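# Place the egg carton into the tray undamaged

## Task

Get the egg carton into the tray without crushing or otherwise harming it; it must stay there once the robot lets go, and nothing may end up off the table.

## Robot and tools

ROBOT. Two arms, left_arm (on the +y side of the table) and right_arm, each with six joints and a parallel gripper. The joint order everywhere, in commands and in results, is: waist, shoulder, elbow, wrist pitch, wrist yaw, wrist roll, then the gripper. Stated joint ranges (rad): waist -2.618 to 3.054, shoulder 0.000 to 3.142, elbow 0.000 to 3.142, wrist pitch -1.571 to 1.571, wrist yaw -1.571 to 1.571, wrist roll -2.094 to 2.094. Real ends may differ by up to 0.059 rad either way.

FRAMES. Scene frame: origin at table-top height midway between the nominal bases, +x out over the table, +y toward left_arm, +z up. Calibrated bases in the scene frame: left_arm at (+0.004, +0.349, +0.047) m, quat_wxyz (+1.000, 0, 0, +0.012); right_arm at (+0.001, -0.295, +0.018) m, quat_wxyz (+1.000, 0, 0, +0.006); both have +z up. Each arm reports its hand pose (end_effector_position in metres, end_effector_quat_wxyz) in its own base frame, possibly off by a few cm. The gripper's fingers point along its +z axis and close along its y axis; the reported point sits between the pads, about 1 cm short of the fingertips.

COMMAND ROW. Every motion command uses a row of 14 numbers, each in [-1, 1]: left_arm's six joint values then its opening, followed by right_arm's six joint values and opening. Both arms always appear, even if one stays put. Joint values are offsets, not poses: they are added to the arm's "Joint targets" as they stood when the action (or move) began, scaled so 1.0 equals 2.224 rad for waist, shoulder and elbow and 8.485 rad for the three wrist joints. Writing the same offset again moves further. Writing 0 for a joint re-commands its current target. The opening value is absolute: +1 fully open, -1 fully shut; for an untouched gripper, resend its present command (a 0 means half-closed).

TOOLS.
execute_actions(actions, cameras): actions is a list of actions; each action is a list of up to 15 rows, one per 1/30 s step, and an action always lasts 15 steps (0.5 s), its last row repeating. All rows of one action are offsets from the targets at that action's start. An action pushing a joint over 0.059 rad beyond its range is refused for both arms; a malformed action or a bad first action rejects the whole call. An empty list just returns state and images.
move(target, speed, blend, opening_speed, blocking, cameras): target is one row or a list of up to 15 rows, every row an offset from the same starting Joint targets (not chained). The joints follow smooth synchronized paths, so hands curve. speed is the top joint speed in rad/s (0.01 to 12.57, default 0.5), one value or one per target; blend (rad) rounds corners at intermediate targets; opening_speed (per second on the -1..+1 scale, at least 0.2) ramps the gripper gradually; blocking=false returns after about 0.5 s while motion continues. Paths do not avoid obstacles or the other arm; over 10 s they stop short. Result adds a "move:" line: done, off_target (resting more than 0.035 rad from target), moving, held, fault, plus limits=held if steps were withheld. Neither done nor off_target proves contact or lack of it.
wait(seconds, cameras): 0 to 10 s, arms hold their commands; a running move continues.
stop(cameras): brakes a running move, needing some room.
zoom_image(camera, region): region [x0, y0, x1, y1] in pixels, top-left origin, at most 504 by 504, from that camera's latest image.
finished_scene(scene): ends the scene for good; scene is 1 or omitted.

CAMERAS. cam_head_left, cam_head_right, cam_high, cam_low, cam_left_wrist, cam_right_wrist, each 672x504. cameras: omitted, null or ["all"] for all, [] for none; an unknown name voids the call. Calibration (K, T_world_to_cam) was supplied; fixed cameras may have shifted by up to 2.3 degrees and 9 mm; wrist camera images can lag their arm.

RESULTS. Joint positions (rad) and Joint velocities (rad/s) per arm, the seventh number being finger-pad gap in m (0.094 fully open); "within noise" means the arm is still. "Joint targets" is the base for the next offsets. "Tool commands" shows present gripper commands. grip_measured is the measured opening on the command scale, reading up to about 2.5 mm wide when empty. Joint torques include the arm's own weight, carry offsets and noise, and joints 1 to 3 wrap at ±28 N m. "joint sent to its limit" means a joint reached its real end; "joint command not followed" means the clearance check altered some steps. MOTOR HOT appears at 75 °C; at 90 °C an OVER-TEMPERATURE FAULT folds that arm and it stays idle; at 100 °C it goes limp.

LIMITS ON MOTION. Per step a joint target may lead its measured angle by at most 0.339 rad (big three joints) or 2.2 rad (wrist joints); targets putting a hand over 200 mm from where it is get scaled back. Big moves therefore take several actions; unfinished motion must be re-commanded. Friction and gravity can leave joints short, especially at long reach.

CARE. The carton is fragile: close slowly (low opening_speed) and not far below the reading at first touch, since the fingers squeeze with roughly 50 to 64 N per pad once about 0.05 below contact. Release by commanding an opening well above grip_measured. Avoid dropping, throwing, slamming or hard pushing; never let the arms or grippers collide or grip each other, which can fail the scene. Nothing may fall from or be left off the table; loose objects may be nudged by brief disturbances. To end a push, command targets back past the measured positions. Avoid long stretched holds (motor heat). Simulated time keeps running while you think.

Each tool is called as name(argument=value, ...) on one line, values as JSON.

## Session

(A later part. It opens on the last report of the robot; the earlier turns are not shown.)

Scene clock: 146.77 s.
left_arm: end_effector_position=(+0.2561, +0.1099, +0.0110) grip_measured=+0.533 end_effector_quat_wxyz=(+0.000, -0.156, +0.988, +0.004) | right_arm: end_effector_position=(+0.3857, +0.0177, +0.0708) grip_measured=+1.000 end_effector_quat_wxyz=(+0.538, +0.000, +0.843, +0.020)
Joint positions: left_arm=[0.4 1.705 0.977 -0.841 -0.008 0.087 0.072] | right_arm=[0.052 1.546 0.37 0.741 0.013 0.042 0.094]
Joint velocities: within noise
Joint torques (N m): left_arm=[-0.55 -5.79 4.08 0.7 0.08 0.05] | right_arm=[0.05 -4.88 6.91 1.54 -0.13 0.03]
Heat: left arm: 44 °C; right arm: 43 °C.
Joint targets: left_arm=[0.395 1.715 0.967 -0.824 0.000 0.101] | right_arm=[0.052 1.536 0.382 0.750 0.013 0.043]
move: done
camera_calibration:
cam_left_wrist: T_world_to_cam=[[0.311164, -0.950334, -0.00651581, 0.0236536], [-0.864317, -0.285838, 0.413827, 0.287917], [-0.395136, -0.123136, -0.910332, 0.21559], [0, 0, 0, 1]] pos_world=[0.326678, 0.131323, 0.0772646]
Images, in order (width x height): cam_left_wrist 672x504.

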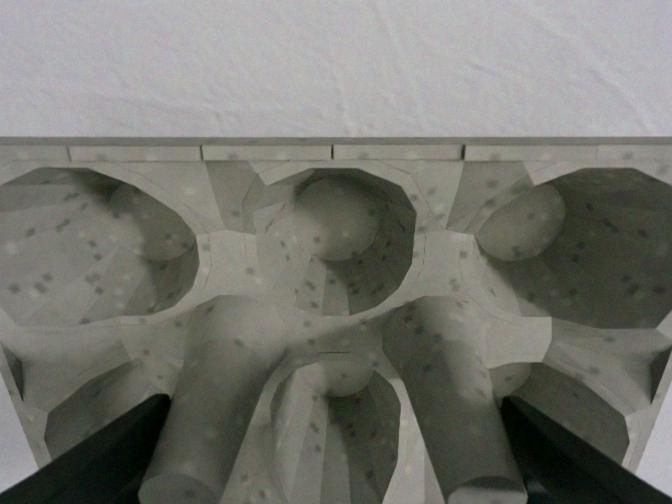

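move(target=[0, 0, 0, 0, 0, 0, 0.51, 0,0,0,0,0,0,1], opening_speed=0.2, cameras=["cam_left_wrist"])

move(target=[0, 0, 0, 0, 0, 0, 0.49, 0,0,0,0,0,0,1], opening_speed=0.2, cameras=["cam_left_wrist"])

Scene clock: 150.37 s.
left_arm: end_effector_position=(+0.2561, +0.1099, +0.0110) grip_measured=+0.513 end_effector_quat_wxyz=(+0.000, -0.156, +0.988, +0.004) | right_arm: end_effector_position=(+0.3857, +0.0177, +0.0708) grip_measured=+1.000 end_effector_quat_wxyz=(+0.538, +0.000, +0.843, +0.020)
Joint positions: left_arm=[0.4 1.705 0.977 -0.841 -0.008 0.087 0.071] | right_arm=[0.052 1.546 0.37 0.741 0.013 0.042 0.094]
Joint velocities: within noise
Joint torques (N m): left_arm=[-0.69 -5.87 4.11 0.69 0.06 0.04] | right_arm=[-0.02 -4.83 6.89 1.57 -0.12 0.02]
Heat: left arm: 44 °C; right arm: 43 °C.
Joint targets: left_arm=[0.395 1.715 0.967 -0.824 0.000 0.101] | right_arm=[0.052 1.536 0.382 0.750 0.013 0.043]
move: done
camera_calibration:
cam_left_wrist: T_world_to_cam=[[0.311164, -0.950334, -0.00651581, 0.0236536], [-0.864317, -0.285838, 0.413827, 0.287917], [-0.395136, -0.123136, -0.910332, 0.21559], [0, 0, 0, 1]] pos_world=[0.326678, 0.131323, 0.0772646]
Images, in order (width x height): cam_left_wrist 672x504.

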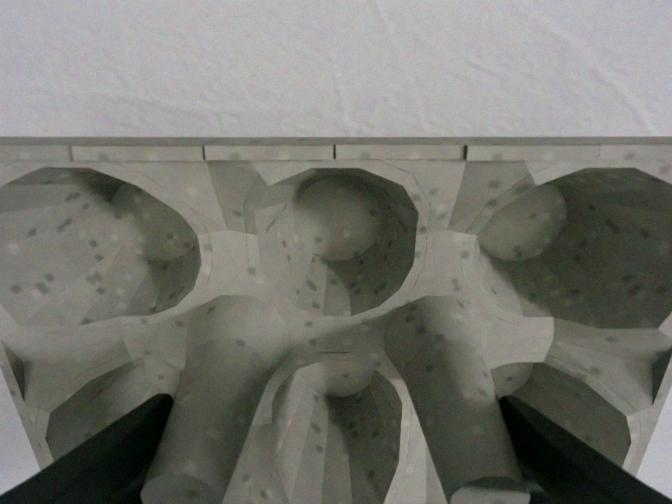

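Scene clock: 150.87 s.
left_arm: end_effector_position=(+0.2561, +0.1099, +0.0110) grip_measured=+0.494 end_effector_quat_wxyz=(+0.000, -0.156, +0.988, +0.004) | right_arm: end_effector_position=(+0.3857, +0.0177, +0.0708) grip_measured=+1.000 end_effector_quat_wxyz=(+0.538, +0.000, +0.843, +0.020)
Joint positions: left_arm=[0.4 1.705 0.977 -0.841 -0.008 0.087 0.07] | right_arm=[0.052 1.546 0.37 0.741 0.013 0.042 0.094]
Joint velocities: within noise
Joint torques (N m): left_arm=[-0.62 -5.87 4.11 0.7 0.09 0.07] | right_arm=[-0.14 -5.03 6.93 1.54 -0.15 0]
Heat: left arm: 44 °C; right arm: 43 °C.
Joint targets: left_arm=[0.395 1.715 0.967 -0.824 0.000 0.101] | right_arm=[0.052 1.536 0.382 0.750 0.013 0.043]
move: done
camera_calibration:
cam_left_wrist: T_world_to_cam=[[0.311164, -0.950334, -0.00651581, 0.0236536], [-0.864317, -0.285838, 0.413827, 0.287917], [-0.395136, -0.123136, -0.910332, 0.21559], [0, 0, 0, 1]] pos_world=[0.326678, 0.131323, 0.0772646]
Images, in order (width x height): cam_left_wrist 672x504.

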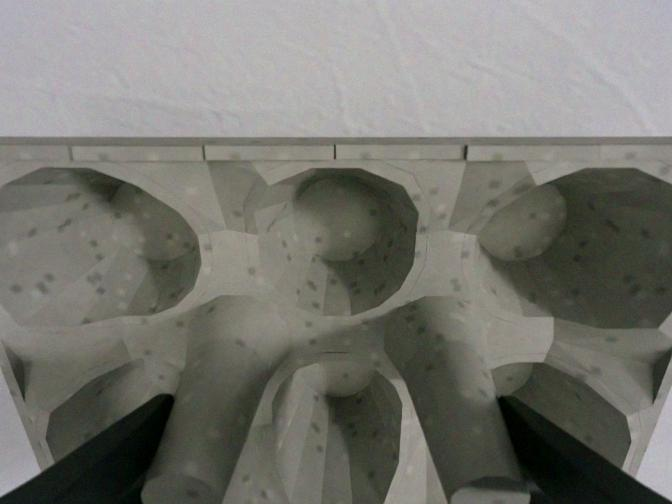

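move(target=[0, -0.0216, 0.0508, -0.0166, 0, 0, 0.49, 0,0,0,0,0,0,1], speed=0.12, cameras=["cam_left_wrist","cam_low"])

zoom_image(camera="cam_low", region=[375, 240, 445, 310])

Scene clock: 158.43 s.
left_arm: end_effector_position=(+0.2552, +0.1095, +0.0292) grip_measured=+0.494 end_effector_quat_wxyz=(-0.015, -0.156, +0.988, +0.000) | right_arm: end_effector_position=(+0.3857, +0.0177, +0.0708) grip_measured=+1.000 end_effector_quat_wxyz=(+0.538, +0.000, +0.843, +0.020)
Joint positions: left_arm=[0.4 1.698 1.048 -0.951 -0.008 0.087 0.07] | right_arm=[0.052 1.546 0.37 0.741 0.013 0.042 0.094]
Joint velocities: within noise
Joint torques (N m): left_arm=[-0.55 -9.59 7.36 0.3 0.09 0.04] | right_arm=[0.03 -4.96 6.95 1.56 -0.12 -0.01]
Heat: left arm: 44 °C; right arm: 43 °C.
Joint targets: left_arm=[0.395 1.667 1.080 -0.965 0.000 0.100] | right_arm=[0.052 1.536 0.382 0.750 0.013 0.043]
move: done
camera_calibration:
cam_left_wrist: T_world_to_cam=[[0.311077, -0.950377, -0.00392995, 0.0236884], [-0.852121, -0.280742, 0.441671, 0.274916], [-0.420857, -0.134045, -0.897169, 0.239161], [0, 0, 0, 1]] pos_world=[0.327545, 0.131752, 0.0932381]
Images, in order (width x height): cam_low 672x504, cam_left_wrist 672x504.

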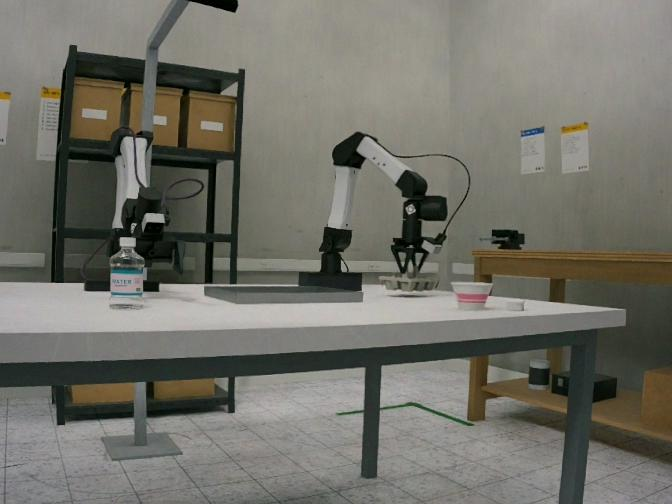

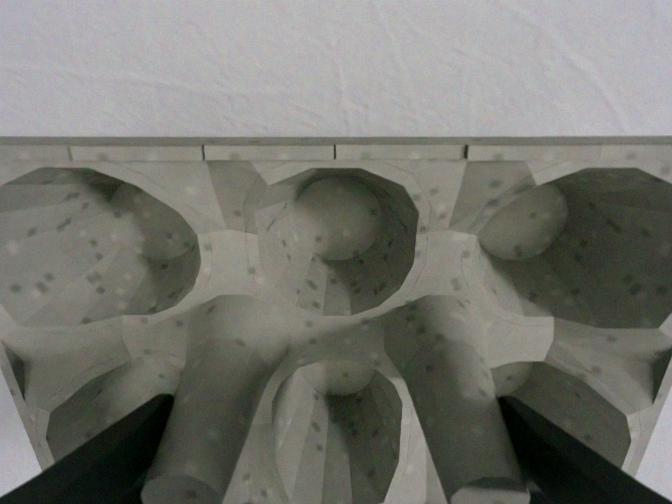

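Scaled by 7.200 from the camera's 672x504 image, which has a finer 960x720 frame.

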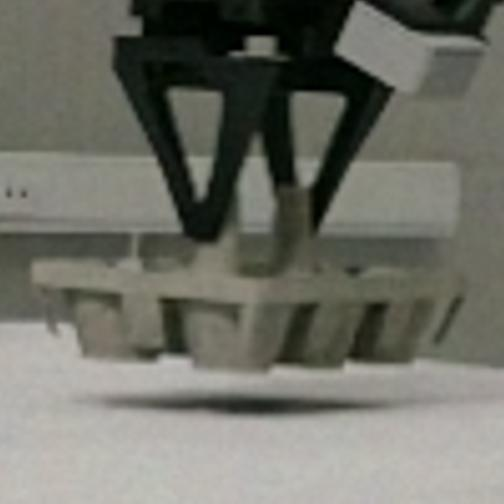

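move(target=[[0, -0.0337, 0.0863, -0.0295, 0, 0, 0.49, 0,0,0,0,0,0,1],[-0.562, 0.2023, 0.3777, -0.0477, 0, -0.1096, 0.49, 0,0,0,0,0,0,1]], speed=[0.25, 0.5], blend=[0.05, 0])

Scene clock: 189.20 s.
left_arm: end_effector_position=(+0.2650, -0.3067, +0.0994) grip_measured=+0.494 end_effector_quat_wxyz=(+0.000, +0.022, +1.000, +0.004) | right_arm: end_effector_position=(+0.3857, +0.0177, +0.0708) grip_measured=+1.000 end_effector_quat_wxyz=(+0.538, +0.000, +0.843, +0.020)
Joint positions: left_arm=[-0.86 2.106 1.884 -1.355 -0.005 -0.816 0.07] | right_arm=[0.052 1.546 0.37 0.741 0.013 0.042 0.094]
Joint velocities: within noise
Joint torques (N m): left_arm=[0.38 -9.7 8.08 0.31 0 -0.23] | right_arm=[0.01 -4.93 6.97 1.55 -0.14 0]
Heat: left arm: 45 °C; right arm: 43 °C.
Joint targets: left_arm=[-0.855 2.117 1.920 -1.369 0.000 -0.830] | right_arm=[0.052 1.536 0.382 0.750 0.013 0.043]
move: off_target (left_arm); left_arm: the elbow is farthest, 0.036 rad from its target
camera_calibration:
cam_left_wrist: T_world_to_cam=[[-0.0409889, -0.999143, -0.0057212, -0.296049], [-0.909057, 0.0349157, 0.415205, 0.249992], [-0.41465, 0.0222197, -0.90971, 0.297959], [0, 0, 0, 1]] pos_world=[0.338671, -0.311145, 0.165564]

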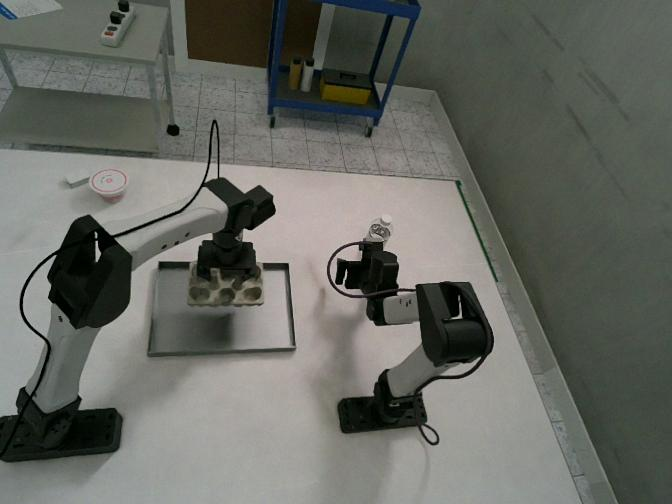

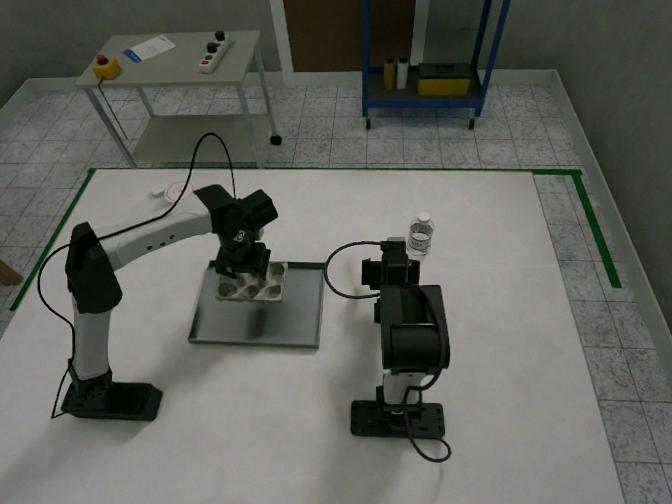

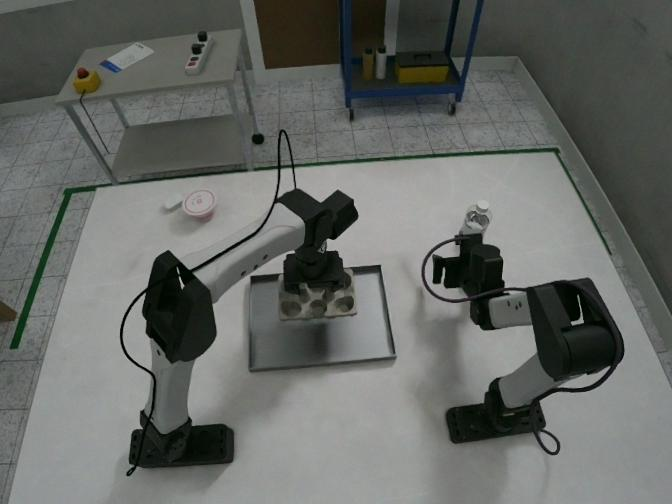

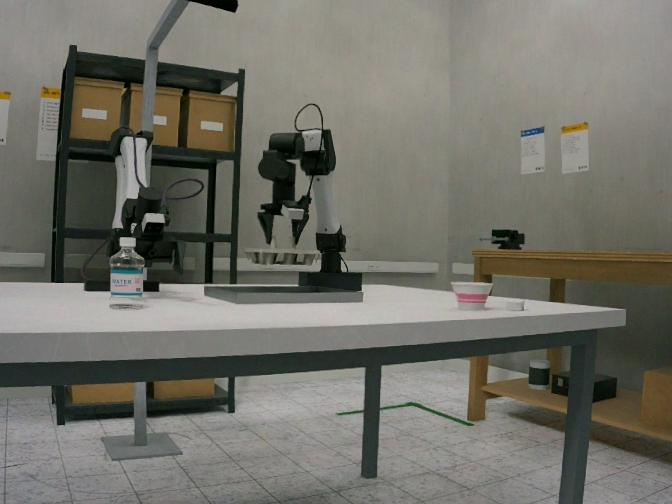

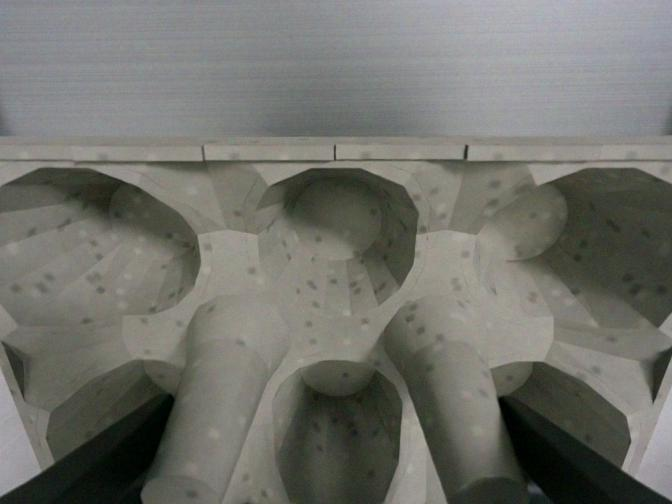

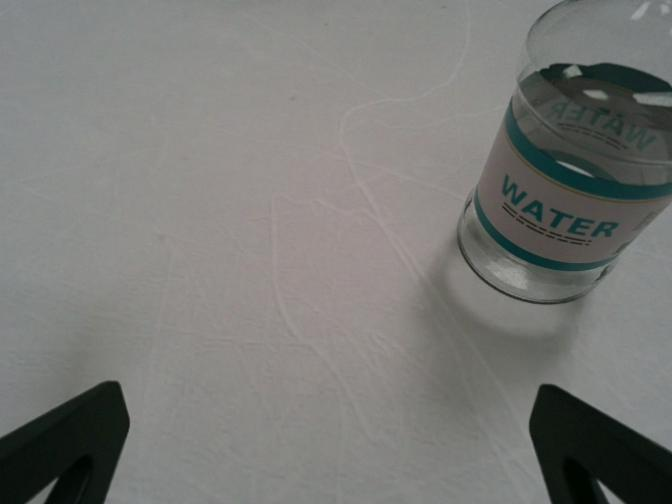

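move(target=[0, 0.0081, -0.1201, 0.0331, 0, 0, 0.49, 0,0,0,0,0,0,1], speed=0.2, cameras=["cam_low","cam_high","cam_left_wrist"])

zoom_image(camera="cam_low", region=[200, 210, 370, 310])

Scene clock: 195.90 s.
left_arm: end_effector_position=(+0.2653, -0.3070, +0.0370) grip_measured=+0.494 end_effector_quat_wxyz=(+0.003, +0.022, +1.000, +0.000) | right_arm: end_effector_position=(+0.3857, +0.0177, +0.0708) grip_measured=+1.000 end_effector_quat_wxyz=(+0.538, +0.000, +0.843, +0.020)
Joint positions: left_arm=[-0.86 2.124 1.663 -1.106 -0.005 -0.816 0.07] | right_arm=[0.052 1.546 0.37 0.741 0.013 0.042 0.094]
Joint velocities: within noise
Joint torques (N m): left_arm=[0.43 -9.77 4.48 0.69 0 -0.21] | right_arm=[0.01 -4.94 7.01 1.56 -0.11 0.02]
Heat: left arm: 45 °C; right arm: 43 °C.
Joint targets: left_arm=[-0.855 2.135 1.653 -1.089 0.000 -0.830] | right_arm=[0.052 1.536 0.382 0.750 0.013 0.043]
move: done
camera_calibration:
cam_left_wrist: T_world_to_cam=[[-0.0402187, -0.99919, 0.00125231, -0.297284], [-0.911664, 0.0372086, 0.409248, 0.277925], [-0.408963, 0.0153177, -0.912422, 0.237768], [0, 0, 0, 1]] pos_world=[0.338657, -0.311027, 0.103577]
Images, in order (width x height): cam_high 672x504, cam_low 672x504, cam_left_wrist 672x504.

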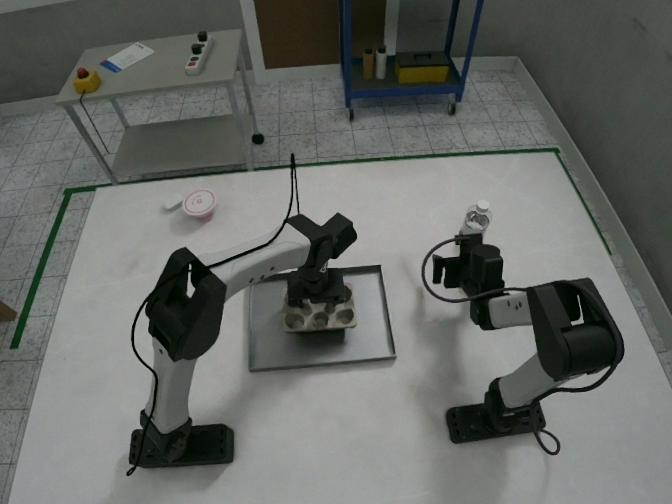

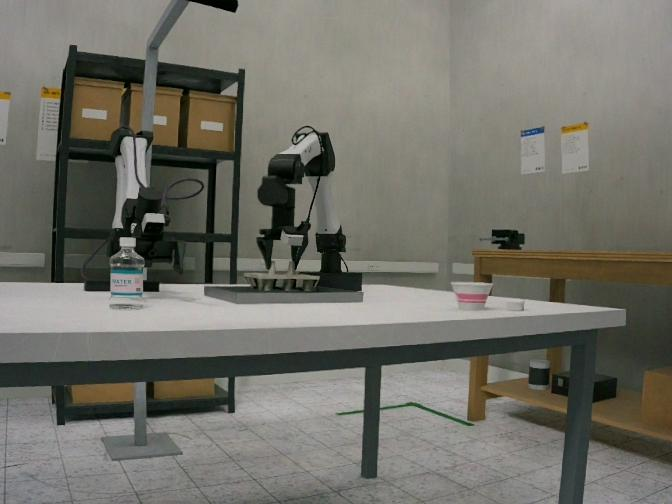

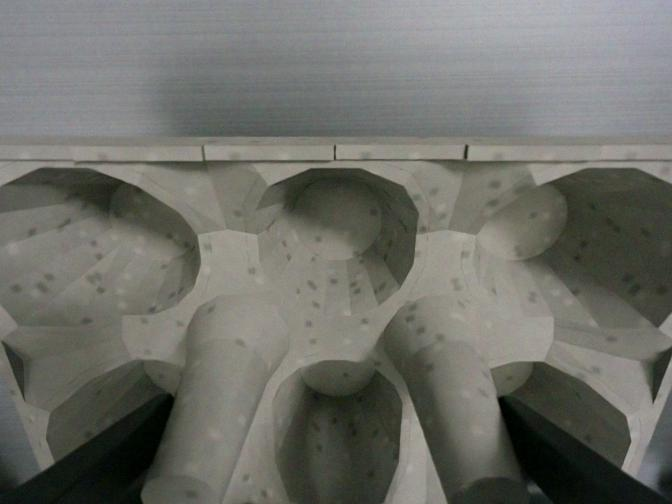

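Scaled by 2.965 from the camera's 672x504 image, which has a finer 960x720 frame.

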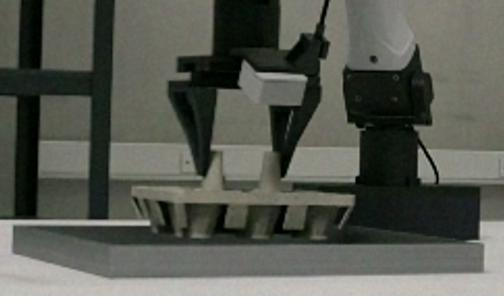

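move(target=[0, 0.0079, -0.0189, 0.0070, 0, 0, 0.49, 0,0,0,0,0,0,1], speed=0.1, cameras=["cam_low","cam_left_wrist"])

zoom_image(camera="cam_low", region=[200, 210, 370, 310])

Scene clock: 202.23 s.
left_arm: end_effector_position=(+0.2656, -0.3074, +0.0206) grip_measured=+0.494 end_effector_quat_wxyz=(+0.004, +0.022, +1.000, +0.000) | right_arm: end_effector_position=(+0.3857, +0.0177, +0.0708) grip_measured=+1.000 end_effector_quat_wxyz=(+0.538, +0.000, +0.843, +0.020)
Joint positions: left_arm=[-0.86 2.14 1.622 -1.047 -0.005 -0.816 0.07] | right_arm=[0.052 1.546 0.37 0.741 0.013 0.042 0.094]
Joint velocities: within noise
Joint torques (N m): left_arm=[0.39 -9.76 4.42 0.73 0 -0.2] | right_arm=[-0.08 -4.93 6.99 1.55 -0.14 0.01]
Heat: left arm: 46 °C; right arm: 43 °C.
Joint targets: left_arm=[-0.855 2.152 1.611 -1.029 0.000 -0.830] | right_arm=[0.052 1.536 0.382 0.750 0.013 0.043]
move: done
camera_calibration:
cam_left_wrist: T_world_to_cam=[[-0.0402354, -0.999187, 0.00263434, -0.297666], [-0.91217, 0.0378072, 0.408065, 0.285206], [-0.407833, 0.0140157, -0.912949, 0.222332], [0, 0, 0, 1]] pos_world=[0.338854, -0.311323, 0.0873795]
Images, in order (width x height): cam_low 672x504, cam_left_wrist 672x504.

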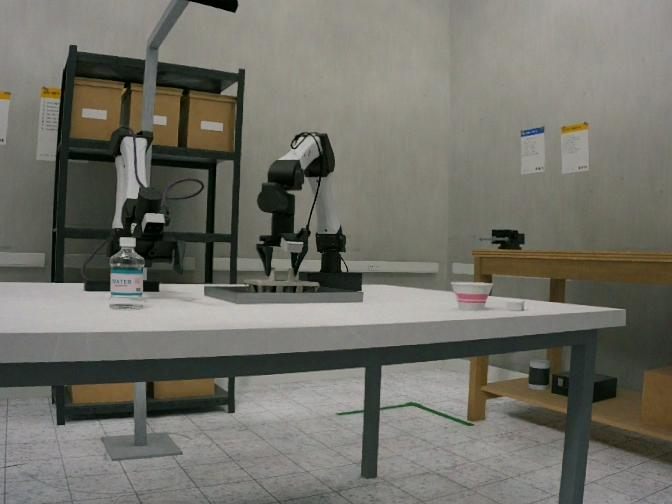

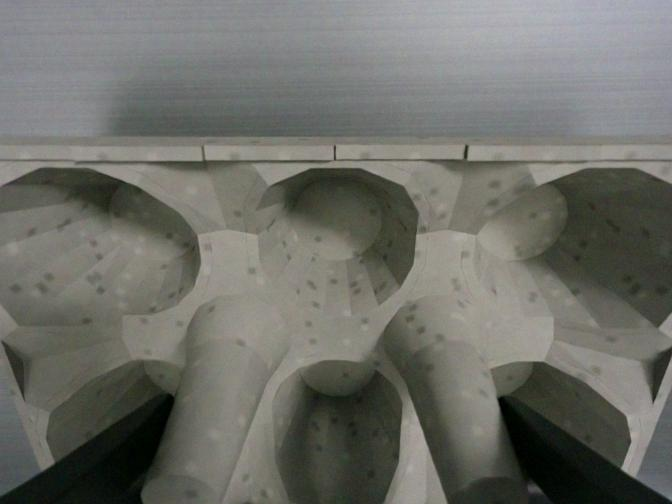

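Scaled by 2.965 from the camera's 672x504 image, which has a finer 960x720 frame.

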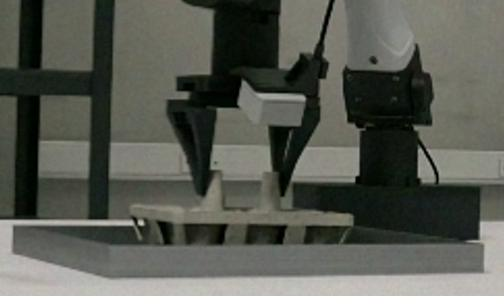

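move(target=[0, 0.0019, -0.0045, 0.0017, 0, 0, 0.49, 0,0,0,0,0,0,1], speed=0.1, cameras=["cam_left_wrist"])

move(target=[0, 0.0010, -0.0023, 0.0009, 0, 0, 0.49, 0,0,0,0,0,0,1], speed=0.1, cameras=["cam_low","cam_left_wrist"])

zoom_image(camera="cam_low", region=[200, 210, 370, 310])

Scene clock: 206.17 s.
left_arm: end_effector_position=(+0.2659, -0.3077, +0.0183) grip_measured=+0.494 end_effector_quat_wxyz=(+0.005, +0.022, +1.000, -0.002) | right_arm: end_effector_position=(+0.3857, +0.0177, +0.0708) grip_measured=+1.000 end_effector_quat_wxyz=(+0.538, +0.000, +0.843, +0.020)
Joint positions: left_arm=[-0.86 2.14 1.612 -1.033 -0.005 -0.816 0.07] | right_arm=[0.052 1.546 0.37 0.741 0.013 0.042 0.094]
Joint velocities: within noise
Joint torques (N m): left_arm=[0.44 -9.31 4.38 0.67 -0.01 -0.21] | right_arm=[-0.01 -4.85 6.9 1.57 -0.13 -0.01]
Heat: left arm: 46 °C; right arm: 43 °C.
Joint targets: left_arm=[-0.855 2.156 1.601 -1.015 0.000 -0.830] | right_arm=[0.052 1.536 0.382 0.750 0.013 0.043]
move: done
camera_calibration:
cam_left_wrist: T_world_to_cam=[[-0.040222, -0.999173, 0.00600544, -0.298036], [-0.913363, 0.0392035, 0.405253, 0.287228], [-0.405154, 0.010815, -0.914185, 0.21866], [0, 0, 0, 1]] pos_world=[0.338947, -0.311415, 0.0852855]
Images, in order (width x height): cam_left_wrist 672x504.

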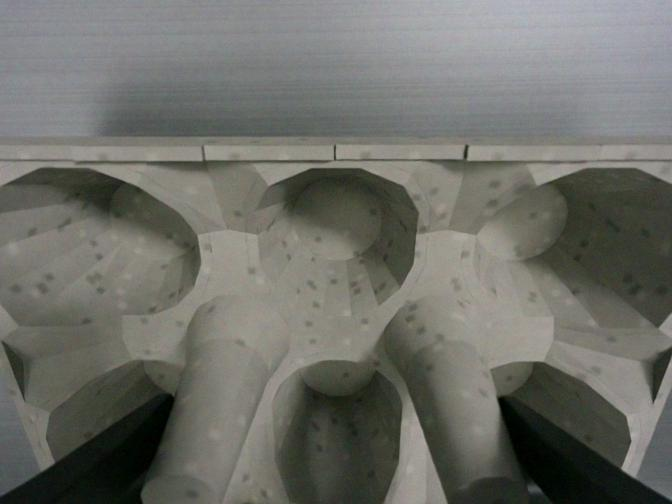

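Scene clock: 206.87 s.
left_arm: end_effector_position=(+0.2667, -0.3086, +0.0161) grip_measured=+0.494 end_effector_quat_wxyz=(+0.006, +0.022, +1.000, -0.003) | right_arm: end_effector_position=(+0.3857, +0.0177, +0.0708) grip_measured=+1.000 end_effector_quat_wxyz=(+0.538, +0.000, +0.843, +0.020)
Joint positions: left_arm=[-0.86 2.146 1.612 -1.025 -0.005 -0.816 0.07] | right_arm=[0.052 1.546 0.37 0.741 0.013 0.042 0.094]
Joint velocities: within noise
Joint torques (N m): left_arm=[0.43 -9.69 3.99 0.7 0.01 -0.2] | right_arm=[-0.02 -4.88 6.91 1.57 -0.13 0.02]
Heat: left arm: 46 °C; right arm: 43 °C.
Joint targets: left_arm=[-0.855 2.159 1.596 -1.007 0.000 -0.830] | right_arm=[0.052 1.536 0.382 0.750 0.013 0.043]
move: done
camera_calibration:
cam_left_wrist: T_world_to_cam=[[-0.0402816, -0.999163, 0.0070778, -0.298859], [-0.913811, 0.0397038, 0.404195, 0.289142], [-0.404138, 0.00981386, -0.914645, 0.216414], [0, 0, 0, 1]] pos_world=[0.339644, -0.312212, 0.0831876]
Images, in order (width x height): cam_low 672x504, cam_left_wrist 672x504.

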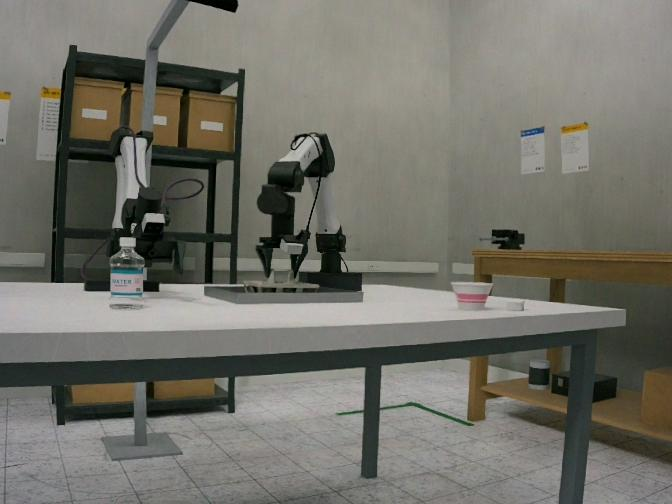

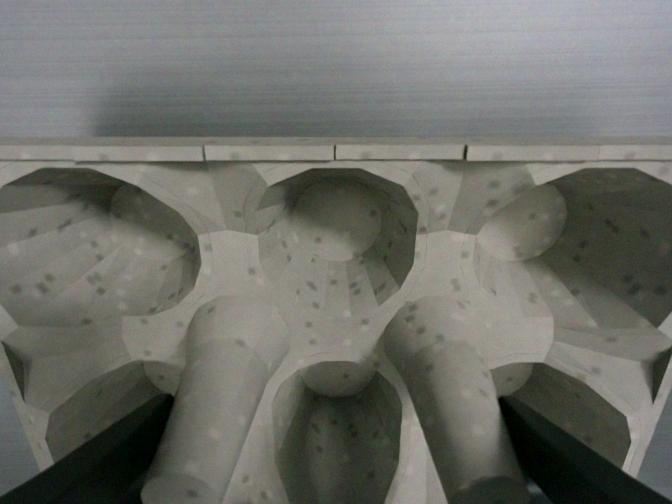

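Scaled by 2.965 from the camera's 672x504 image, which has a finer 960x720 frame.

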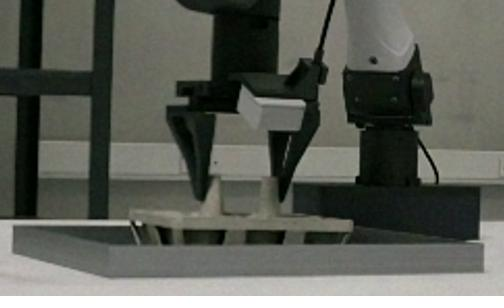

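move(target=[0, 0.0010, -0.0023, 0.0006, 0, 0, 0.49, 0,0,0,0,0,0,1], speed=0.1, cameras=["cam_left_wrist"])

move(target=[0, 0.0010, -0.0023, 0.0006, 0, 0, 0.49, 0,0,0,0,0,0,1], speed=0.1, cameras=["cam_low","cam_left_wrist"])

zoom_image(camera="cam_low", region=[200, 210, 370, 310])

Scene clock: 210.93 s.
left_arm: end_effector_position=(+0.2668, -0.3087, +0.0150) grip_measured=+0.494 end_effector_quat_wxyz=(+0.006, +0.022, +1.000, -0.003) | right_arm: end_effector_position=(+0.3857, +0.0177, +0.0708) grip_measured=+1.000 end_effector_quat_wxyz=(+0.538, +0.000, +0.843, +0.020)
Joint positions: left_arm=[-0.86 2.146 1.607 -1.019 -0.005 -0.816 0.07] | right_arm=[0.052 1.546 0.37 0.741 0.013 0.042 0.094]
Joint velocities: within noise
Joint torques (N m): left_arm=[0.34 -9.47 3.96 0.72 0.01 -0.22] | right_arm=[-0.13 -4.92 6.84 1.55 -0.13 0.03]
Heat: left arm: 46 °C; right arm: 43 °C.
Joint targets: left_arm=[-0.855 2.161 1.591 -1.002 0.000 -0.829] | right_arm=[0.052 1.536 0.382 0.750 0.013 0.043]
move: done
camera_calibration:
cam_left_wrist: T_world_to_cam=[[-0.0402217, -0.999155, 0.00841916, -0.298975], [-0.914299, 0.0402019, 0.403041, 0.289999], [-0.403039, 0.00851336, -0.915143, 0.214671], [0, 0, 0, 1]] pos_world=[0.339641, -0.312209, 0.08209]
Images, in order (width x height): cam_left_wrist 672x504.

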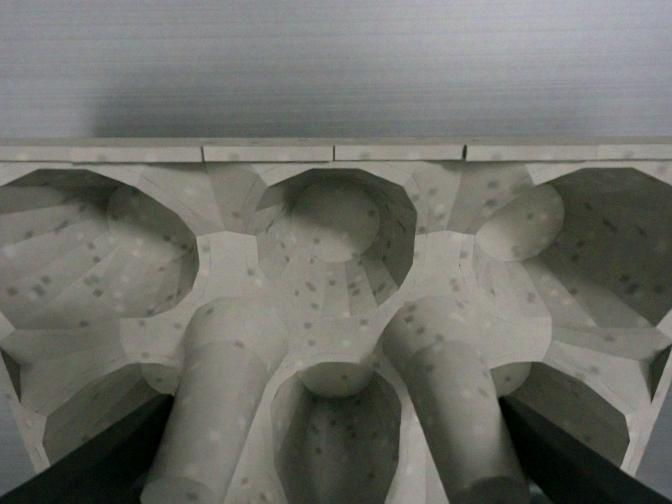

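Scene clock: 211.63 s.
left_arm: end_effector_position=(+0.2670, -0.3090, +0.0141) grip_measured=+0.494 end_effector_quat_wxyz=(+0.007, +0.022, +1.000, -0.004) | right_arm: end_effector_position=(+0.3857, +0.0177, +0.0708) grip_measured=+1.000 end_effector_quat_wxyz=(+0.538, +0.000, +0.843, +0.020)
Joint positions: left_arm=[-0.86 2.146 1.604 -1.013 -0.005 -0.817 0.07] | right_arm=[0.052 1.546 0.37 0.741 0.013 0.042 0.094]
Joint velocities: within noise
Joint torques (N m): left_arm=[0.38 -9.26 3.85 0.74 -0.01 -0.21] | right_arm=[0.03 -4.89 7.01 1.54 -0.12 0]
Heat: left arm: 46 °C; right arm: 43 °C.
Joint targets: left_arm=[-0.855 2.163 1.586 -0.997 0.000 -0.829] | right_arm=[0.052 1.536 0.382 0.750 0.013 0.043]
move: done
camera_calibration:
cam_left_wrist: T_world_to_cam=[[-0.0398768, -0.999153, 0.0101652, -0.29932], [-0.914924, 0.0406008, 0.401579, 0.290829], [-0.401651, 0.00671327, -0.915768, 0.21309], [0, 0, 0, 1]] pos_world=[0.339738, -0.312304, 0.0813931]
Images, in order (width x height): cam_low 672x504, cam_left_wrist 672x504.

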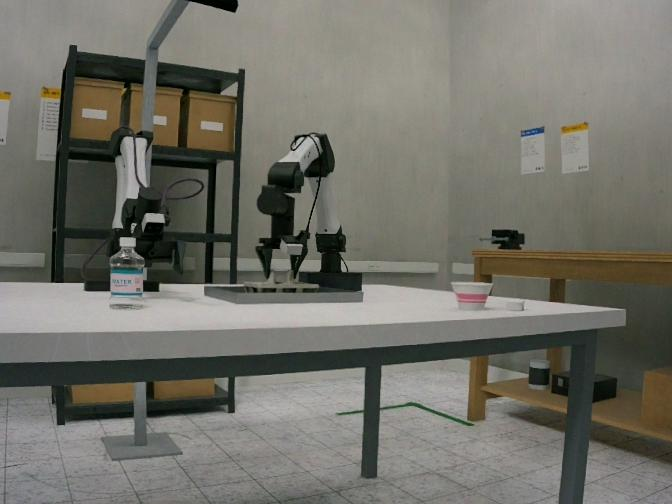

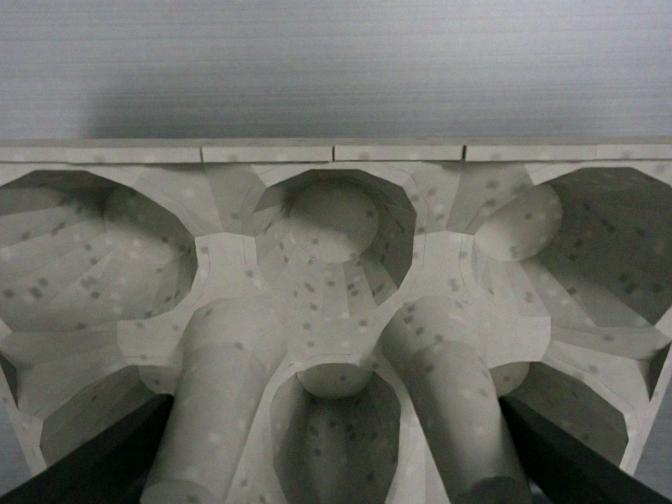

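Scaled by 2.965 from the camera's 672x504 image, which has a finer 960x720 frame.

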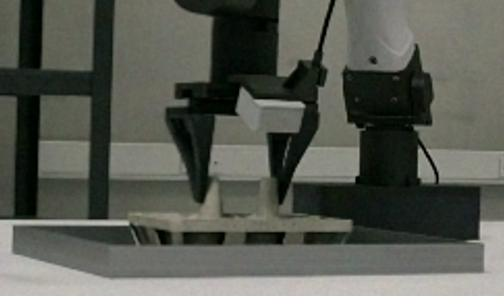

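move(target=[0, 0, 0, 0, 0, 0, 0.56, 0,0,0,0,0,0,1], opening_speed=0.2, cameras=["cam_low","cam_left_wrist"])

zoom_image(camera="cam_low", region=[200, 210, 370, 310])

Scene clock: 215.93 s.
left_arm: end_effector_position=(+0.2658, -0.3076, +0.0114) grip_measured=+0.557 end_effector_quat_wxyz=(+0.005, +0.022, +1.000, -0.001) | right_arm: end_effector_position=(+0.3857, +0.0177, +0.0708) grip_measured=+1.000 end_effector_quat_wxyz=(+0.538, +0.000, +0.843, +0.020)
Joint positions: left_arm=[-0.86 2.149 1.598 -1.011 -0.005 -0.817 0.073] | right_arm=[0.052 1.546 0.37 0.741 0.013 0.042 0.094]
Joint velocities: within noise
Joint torques (N m): left_arm=[0.47 -9.51 4.22 0.66 0.01 -0.21] | right_arm=[-0.09 -4.94 6.91 1.54 -0.12 0.01]
Heat: left arm: 46 °C; right arm: 43 °C.
Joint targets: left_arm=[-0.855 2.163 1.586 -0.997 0.000 -0.829] | right_arm=[0.052 1.536 0.382 0.750 0.013 0.043]
move: done
camera_calibration:
cam_left_wrist: T_world_to_cam=[[-0.0398827, -0.999194, 0.00459257, -0.297913], [-0.912891, 0.0383058, 0.406401, 0.289444], [-0.40625, 0.0120159, -0.913683, 0.212924], [0, 0, 0, 1]] pos_world=[0.33885, -0.311318, 0.078283]
Images, in order (width x height): cam_low 672x504, cam_left_wrist 672x504.

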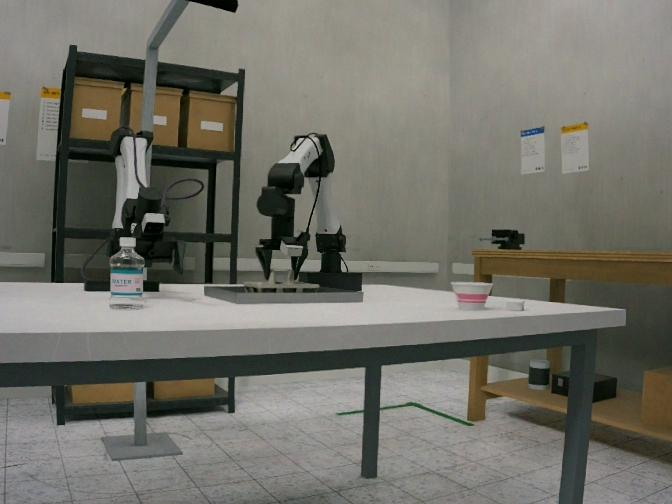

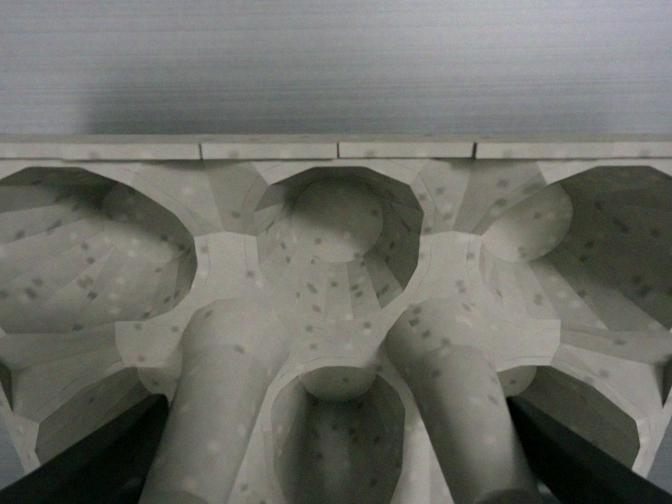

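Scaled by 2.965 from the camera's 672x504 image, which has a finer 960x720 frame.

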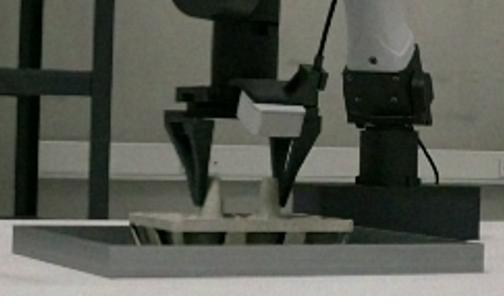

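move(target=[0, 0, 0, 0, 0, 0, 0.85, 0,0,0,0,0,0,1], opening_speed=0.5, cameras=["cam_left_wrist"])

Scene clock: 218.50 s.
left_arm: end_effector_position=(+0.2658, -0.3076, +0.0114) grip_measured=+0.847 end_effector_quat_wxyz=(+0.005, +0.022, +1.000, -0.001) | right_arm: end_effector_position=(+0.3857, +0.0177, +0.0708) grip_measured=+1.000 end_effector_quat_wxyz=(+0.538, +0.000, +0.843, +0.020)
Joint positions: left_arm=[-0.86 2.149 1.598 -1.011 -0.005 -0.817 0.087] | right_arm=[0.052 1.546 0.37 0.741 0.013 0.042 0.094]
Joint velocities: within noise
Joint torques (N m): left_arm=[0.4 -9.59 4.25 0.68 0 -0.2] | right_arm=[-0.02 -4.93 6.83 1.54 -0.15 0.01]
Heat: left arm: 47 °C; right arm: 43 °C.
Joint targets: left_arm=[-0.855 2.163 1.586 -0.997 0.000 -0.829] | right_arm=[0.052 1.536 0.382 0.750 0.013 0.043]
move: done
camera_calibration:
cam_left_wrist: T_world_to_cam=[[-0.0398827, -0.999194, 0.00459257, -0.297913], [-0.912891, 0.0383058, 0.406401, 0.289444], [-0.40625, 0.0120159, -0.913683, 0.212924], [0, 0, 0, 1]] pos_world=[0.33885, -0.311318, 0.078283]
Images, in order (width x height): cam_left_wrist 672x504.

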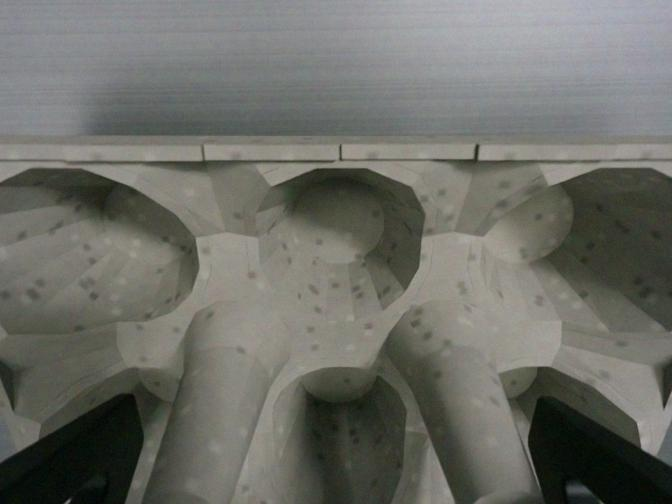

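move(target=[0, -0.0238, 0.1502, -0.0440, 0, 0, 0.85, 0,0,0,0,0,0,1], speed=0.3)

zoom_image(camera="cam_low", region=[200, 210, 370, 310])

Scene clock: 224.37 s.
left_arm: end_effector_position=(+0.2651, -0.3068, +0.0837) grip_measured=+0.847 end_effector_quat_wxyz=(-0.013, +0.022, +1.000, +0.018) | right_arm: end_effector_position=(+0.3857, +0.0177, +0.0708) grip_measured=+1.000 end_effector_quat_wxyz=(+0.538, +0.000, +0.843, +0.020)
Joint positions: left_arm=[-0.86 2.149 1.889 -1.355 -0.005 -0.817 0.087] | right_arm=[0.052 1.546 0.37 0.741 0.013 0.042 0.094]
Joint velocities: within noise
Joint torques (N m): left_arm=[0.39 -14.53 7.62 0.24 0 -0.2] | right_arm=[-0.08 -4.86 6.9 1.52 -0.13 -0.01]
Heat: left arm: 49 °C; right arm: 43 °C.
Joint targets: left_arm=[-0.855 2.110 1.920 -1.370 0.000 -0.829] | right_arm=[0.052 1.536 0.382 0.750 0.013 0.043]
move: off_target (left_arm); left_arm: the shoulder is farthest, 0.039 rad from its target
camera_calibration:
cam_left_wrist: T_world_to_cam=[[-0.0403853, -0.998588, -0.0345203, -0.29392], [-0.898177, 0.0211443, 0.439124, 0.247484], [-0.437774, 0.0487395, -0.897763, 0.296995], [0, 0, 0, 1]] pos_world=[0.340432, -0.313213, 0.147809]

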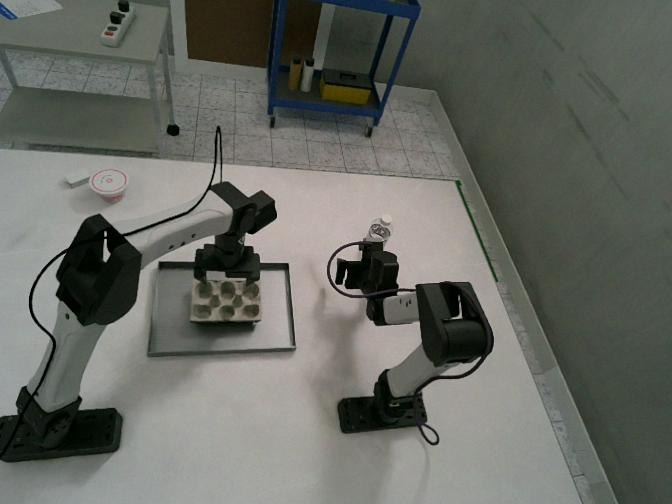

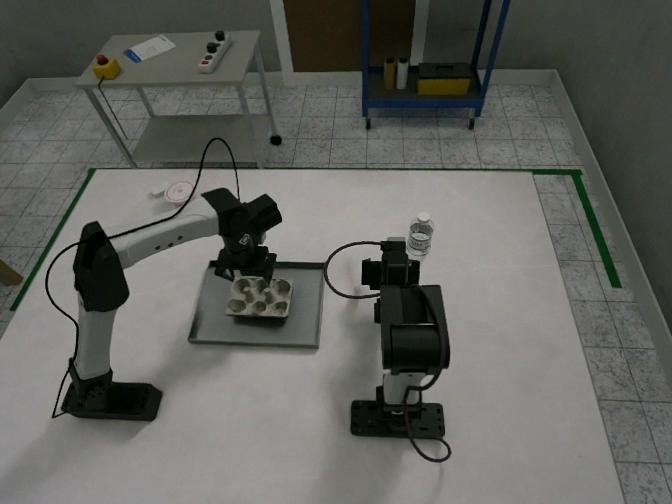

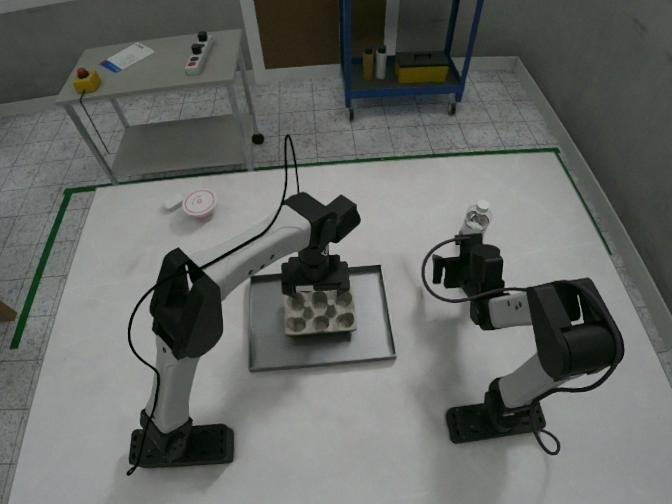

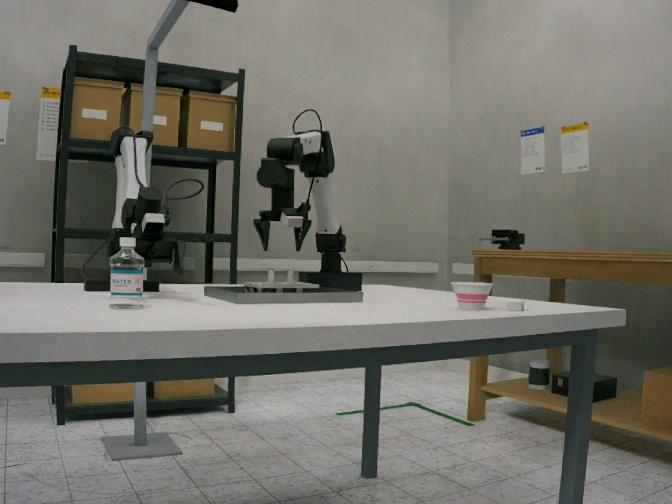

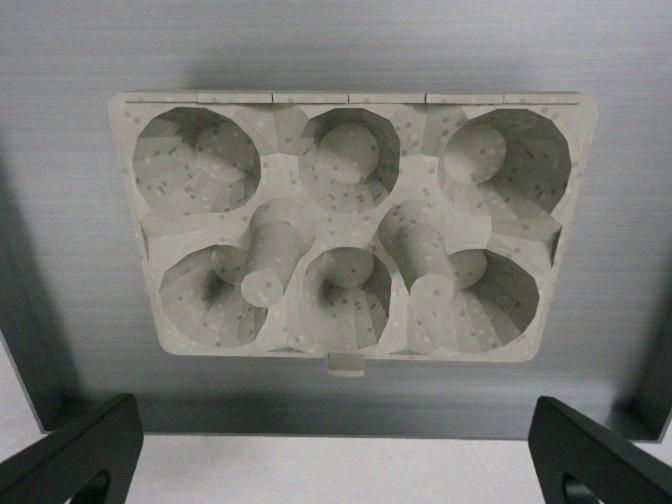

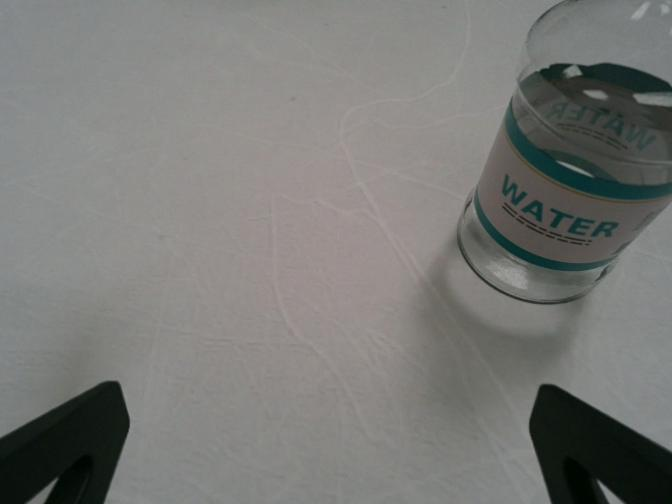

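Scaled by 2.965 from the camera's 672x504 image, which has a finer 960x720 frame.

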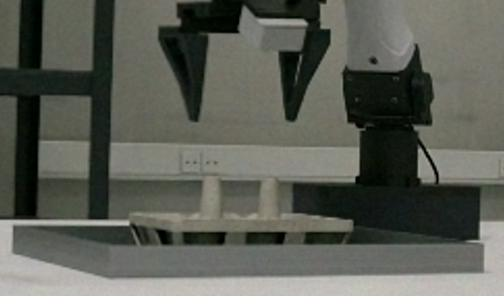

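The egg carton is sitting flat inside the tray. It shows no visible damage, and the gripper is clear of it.

finished_scene()

The scene is finished: the task was done.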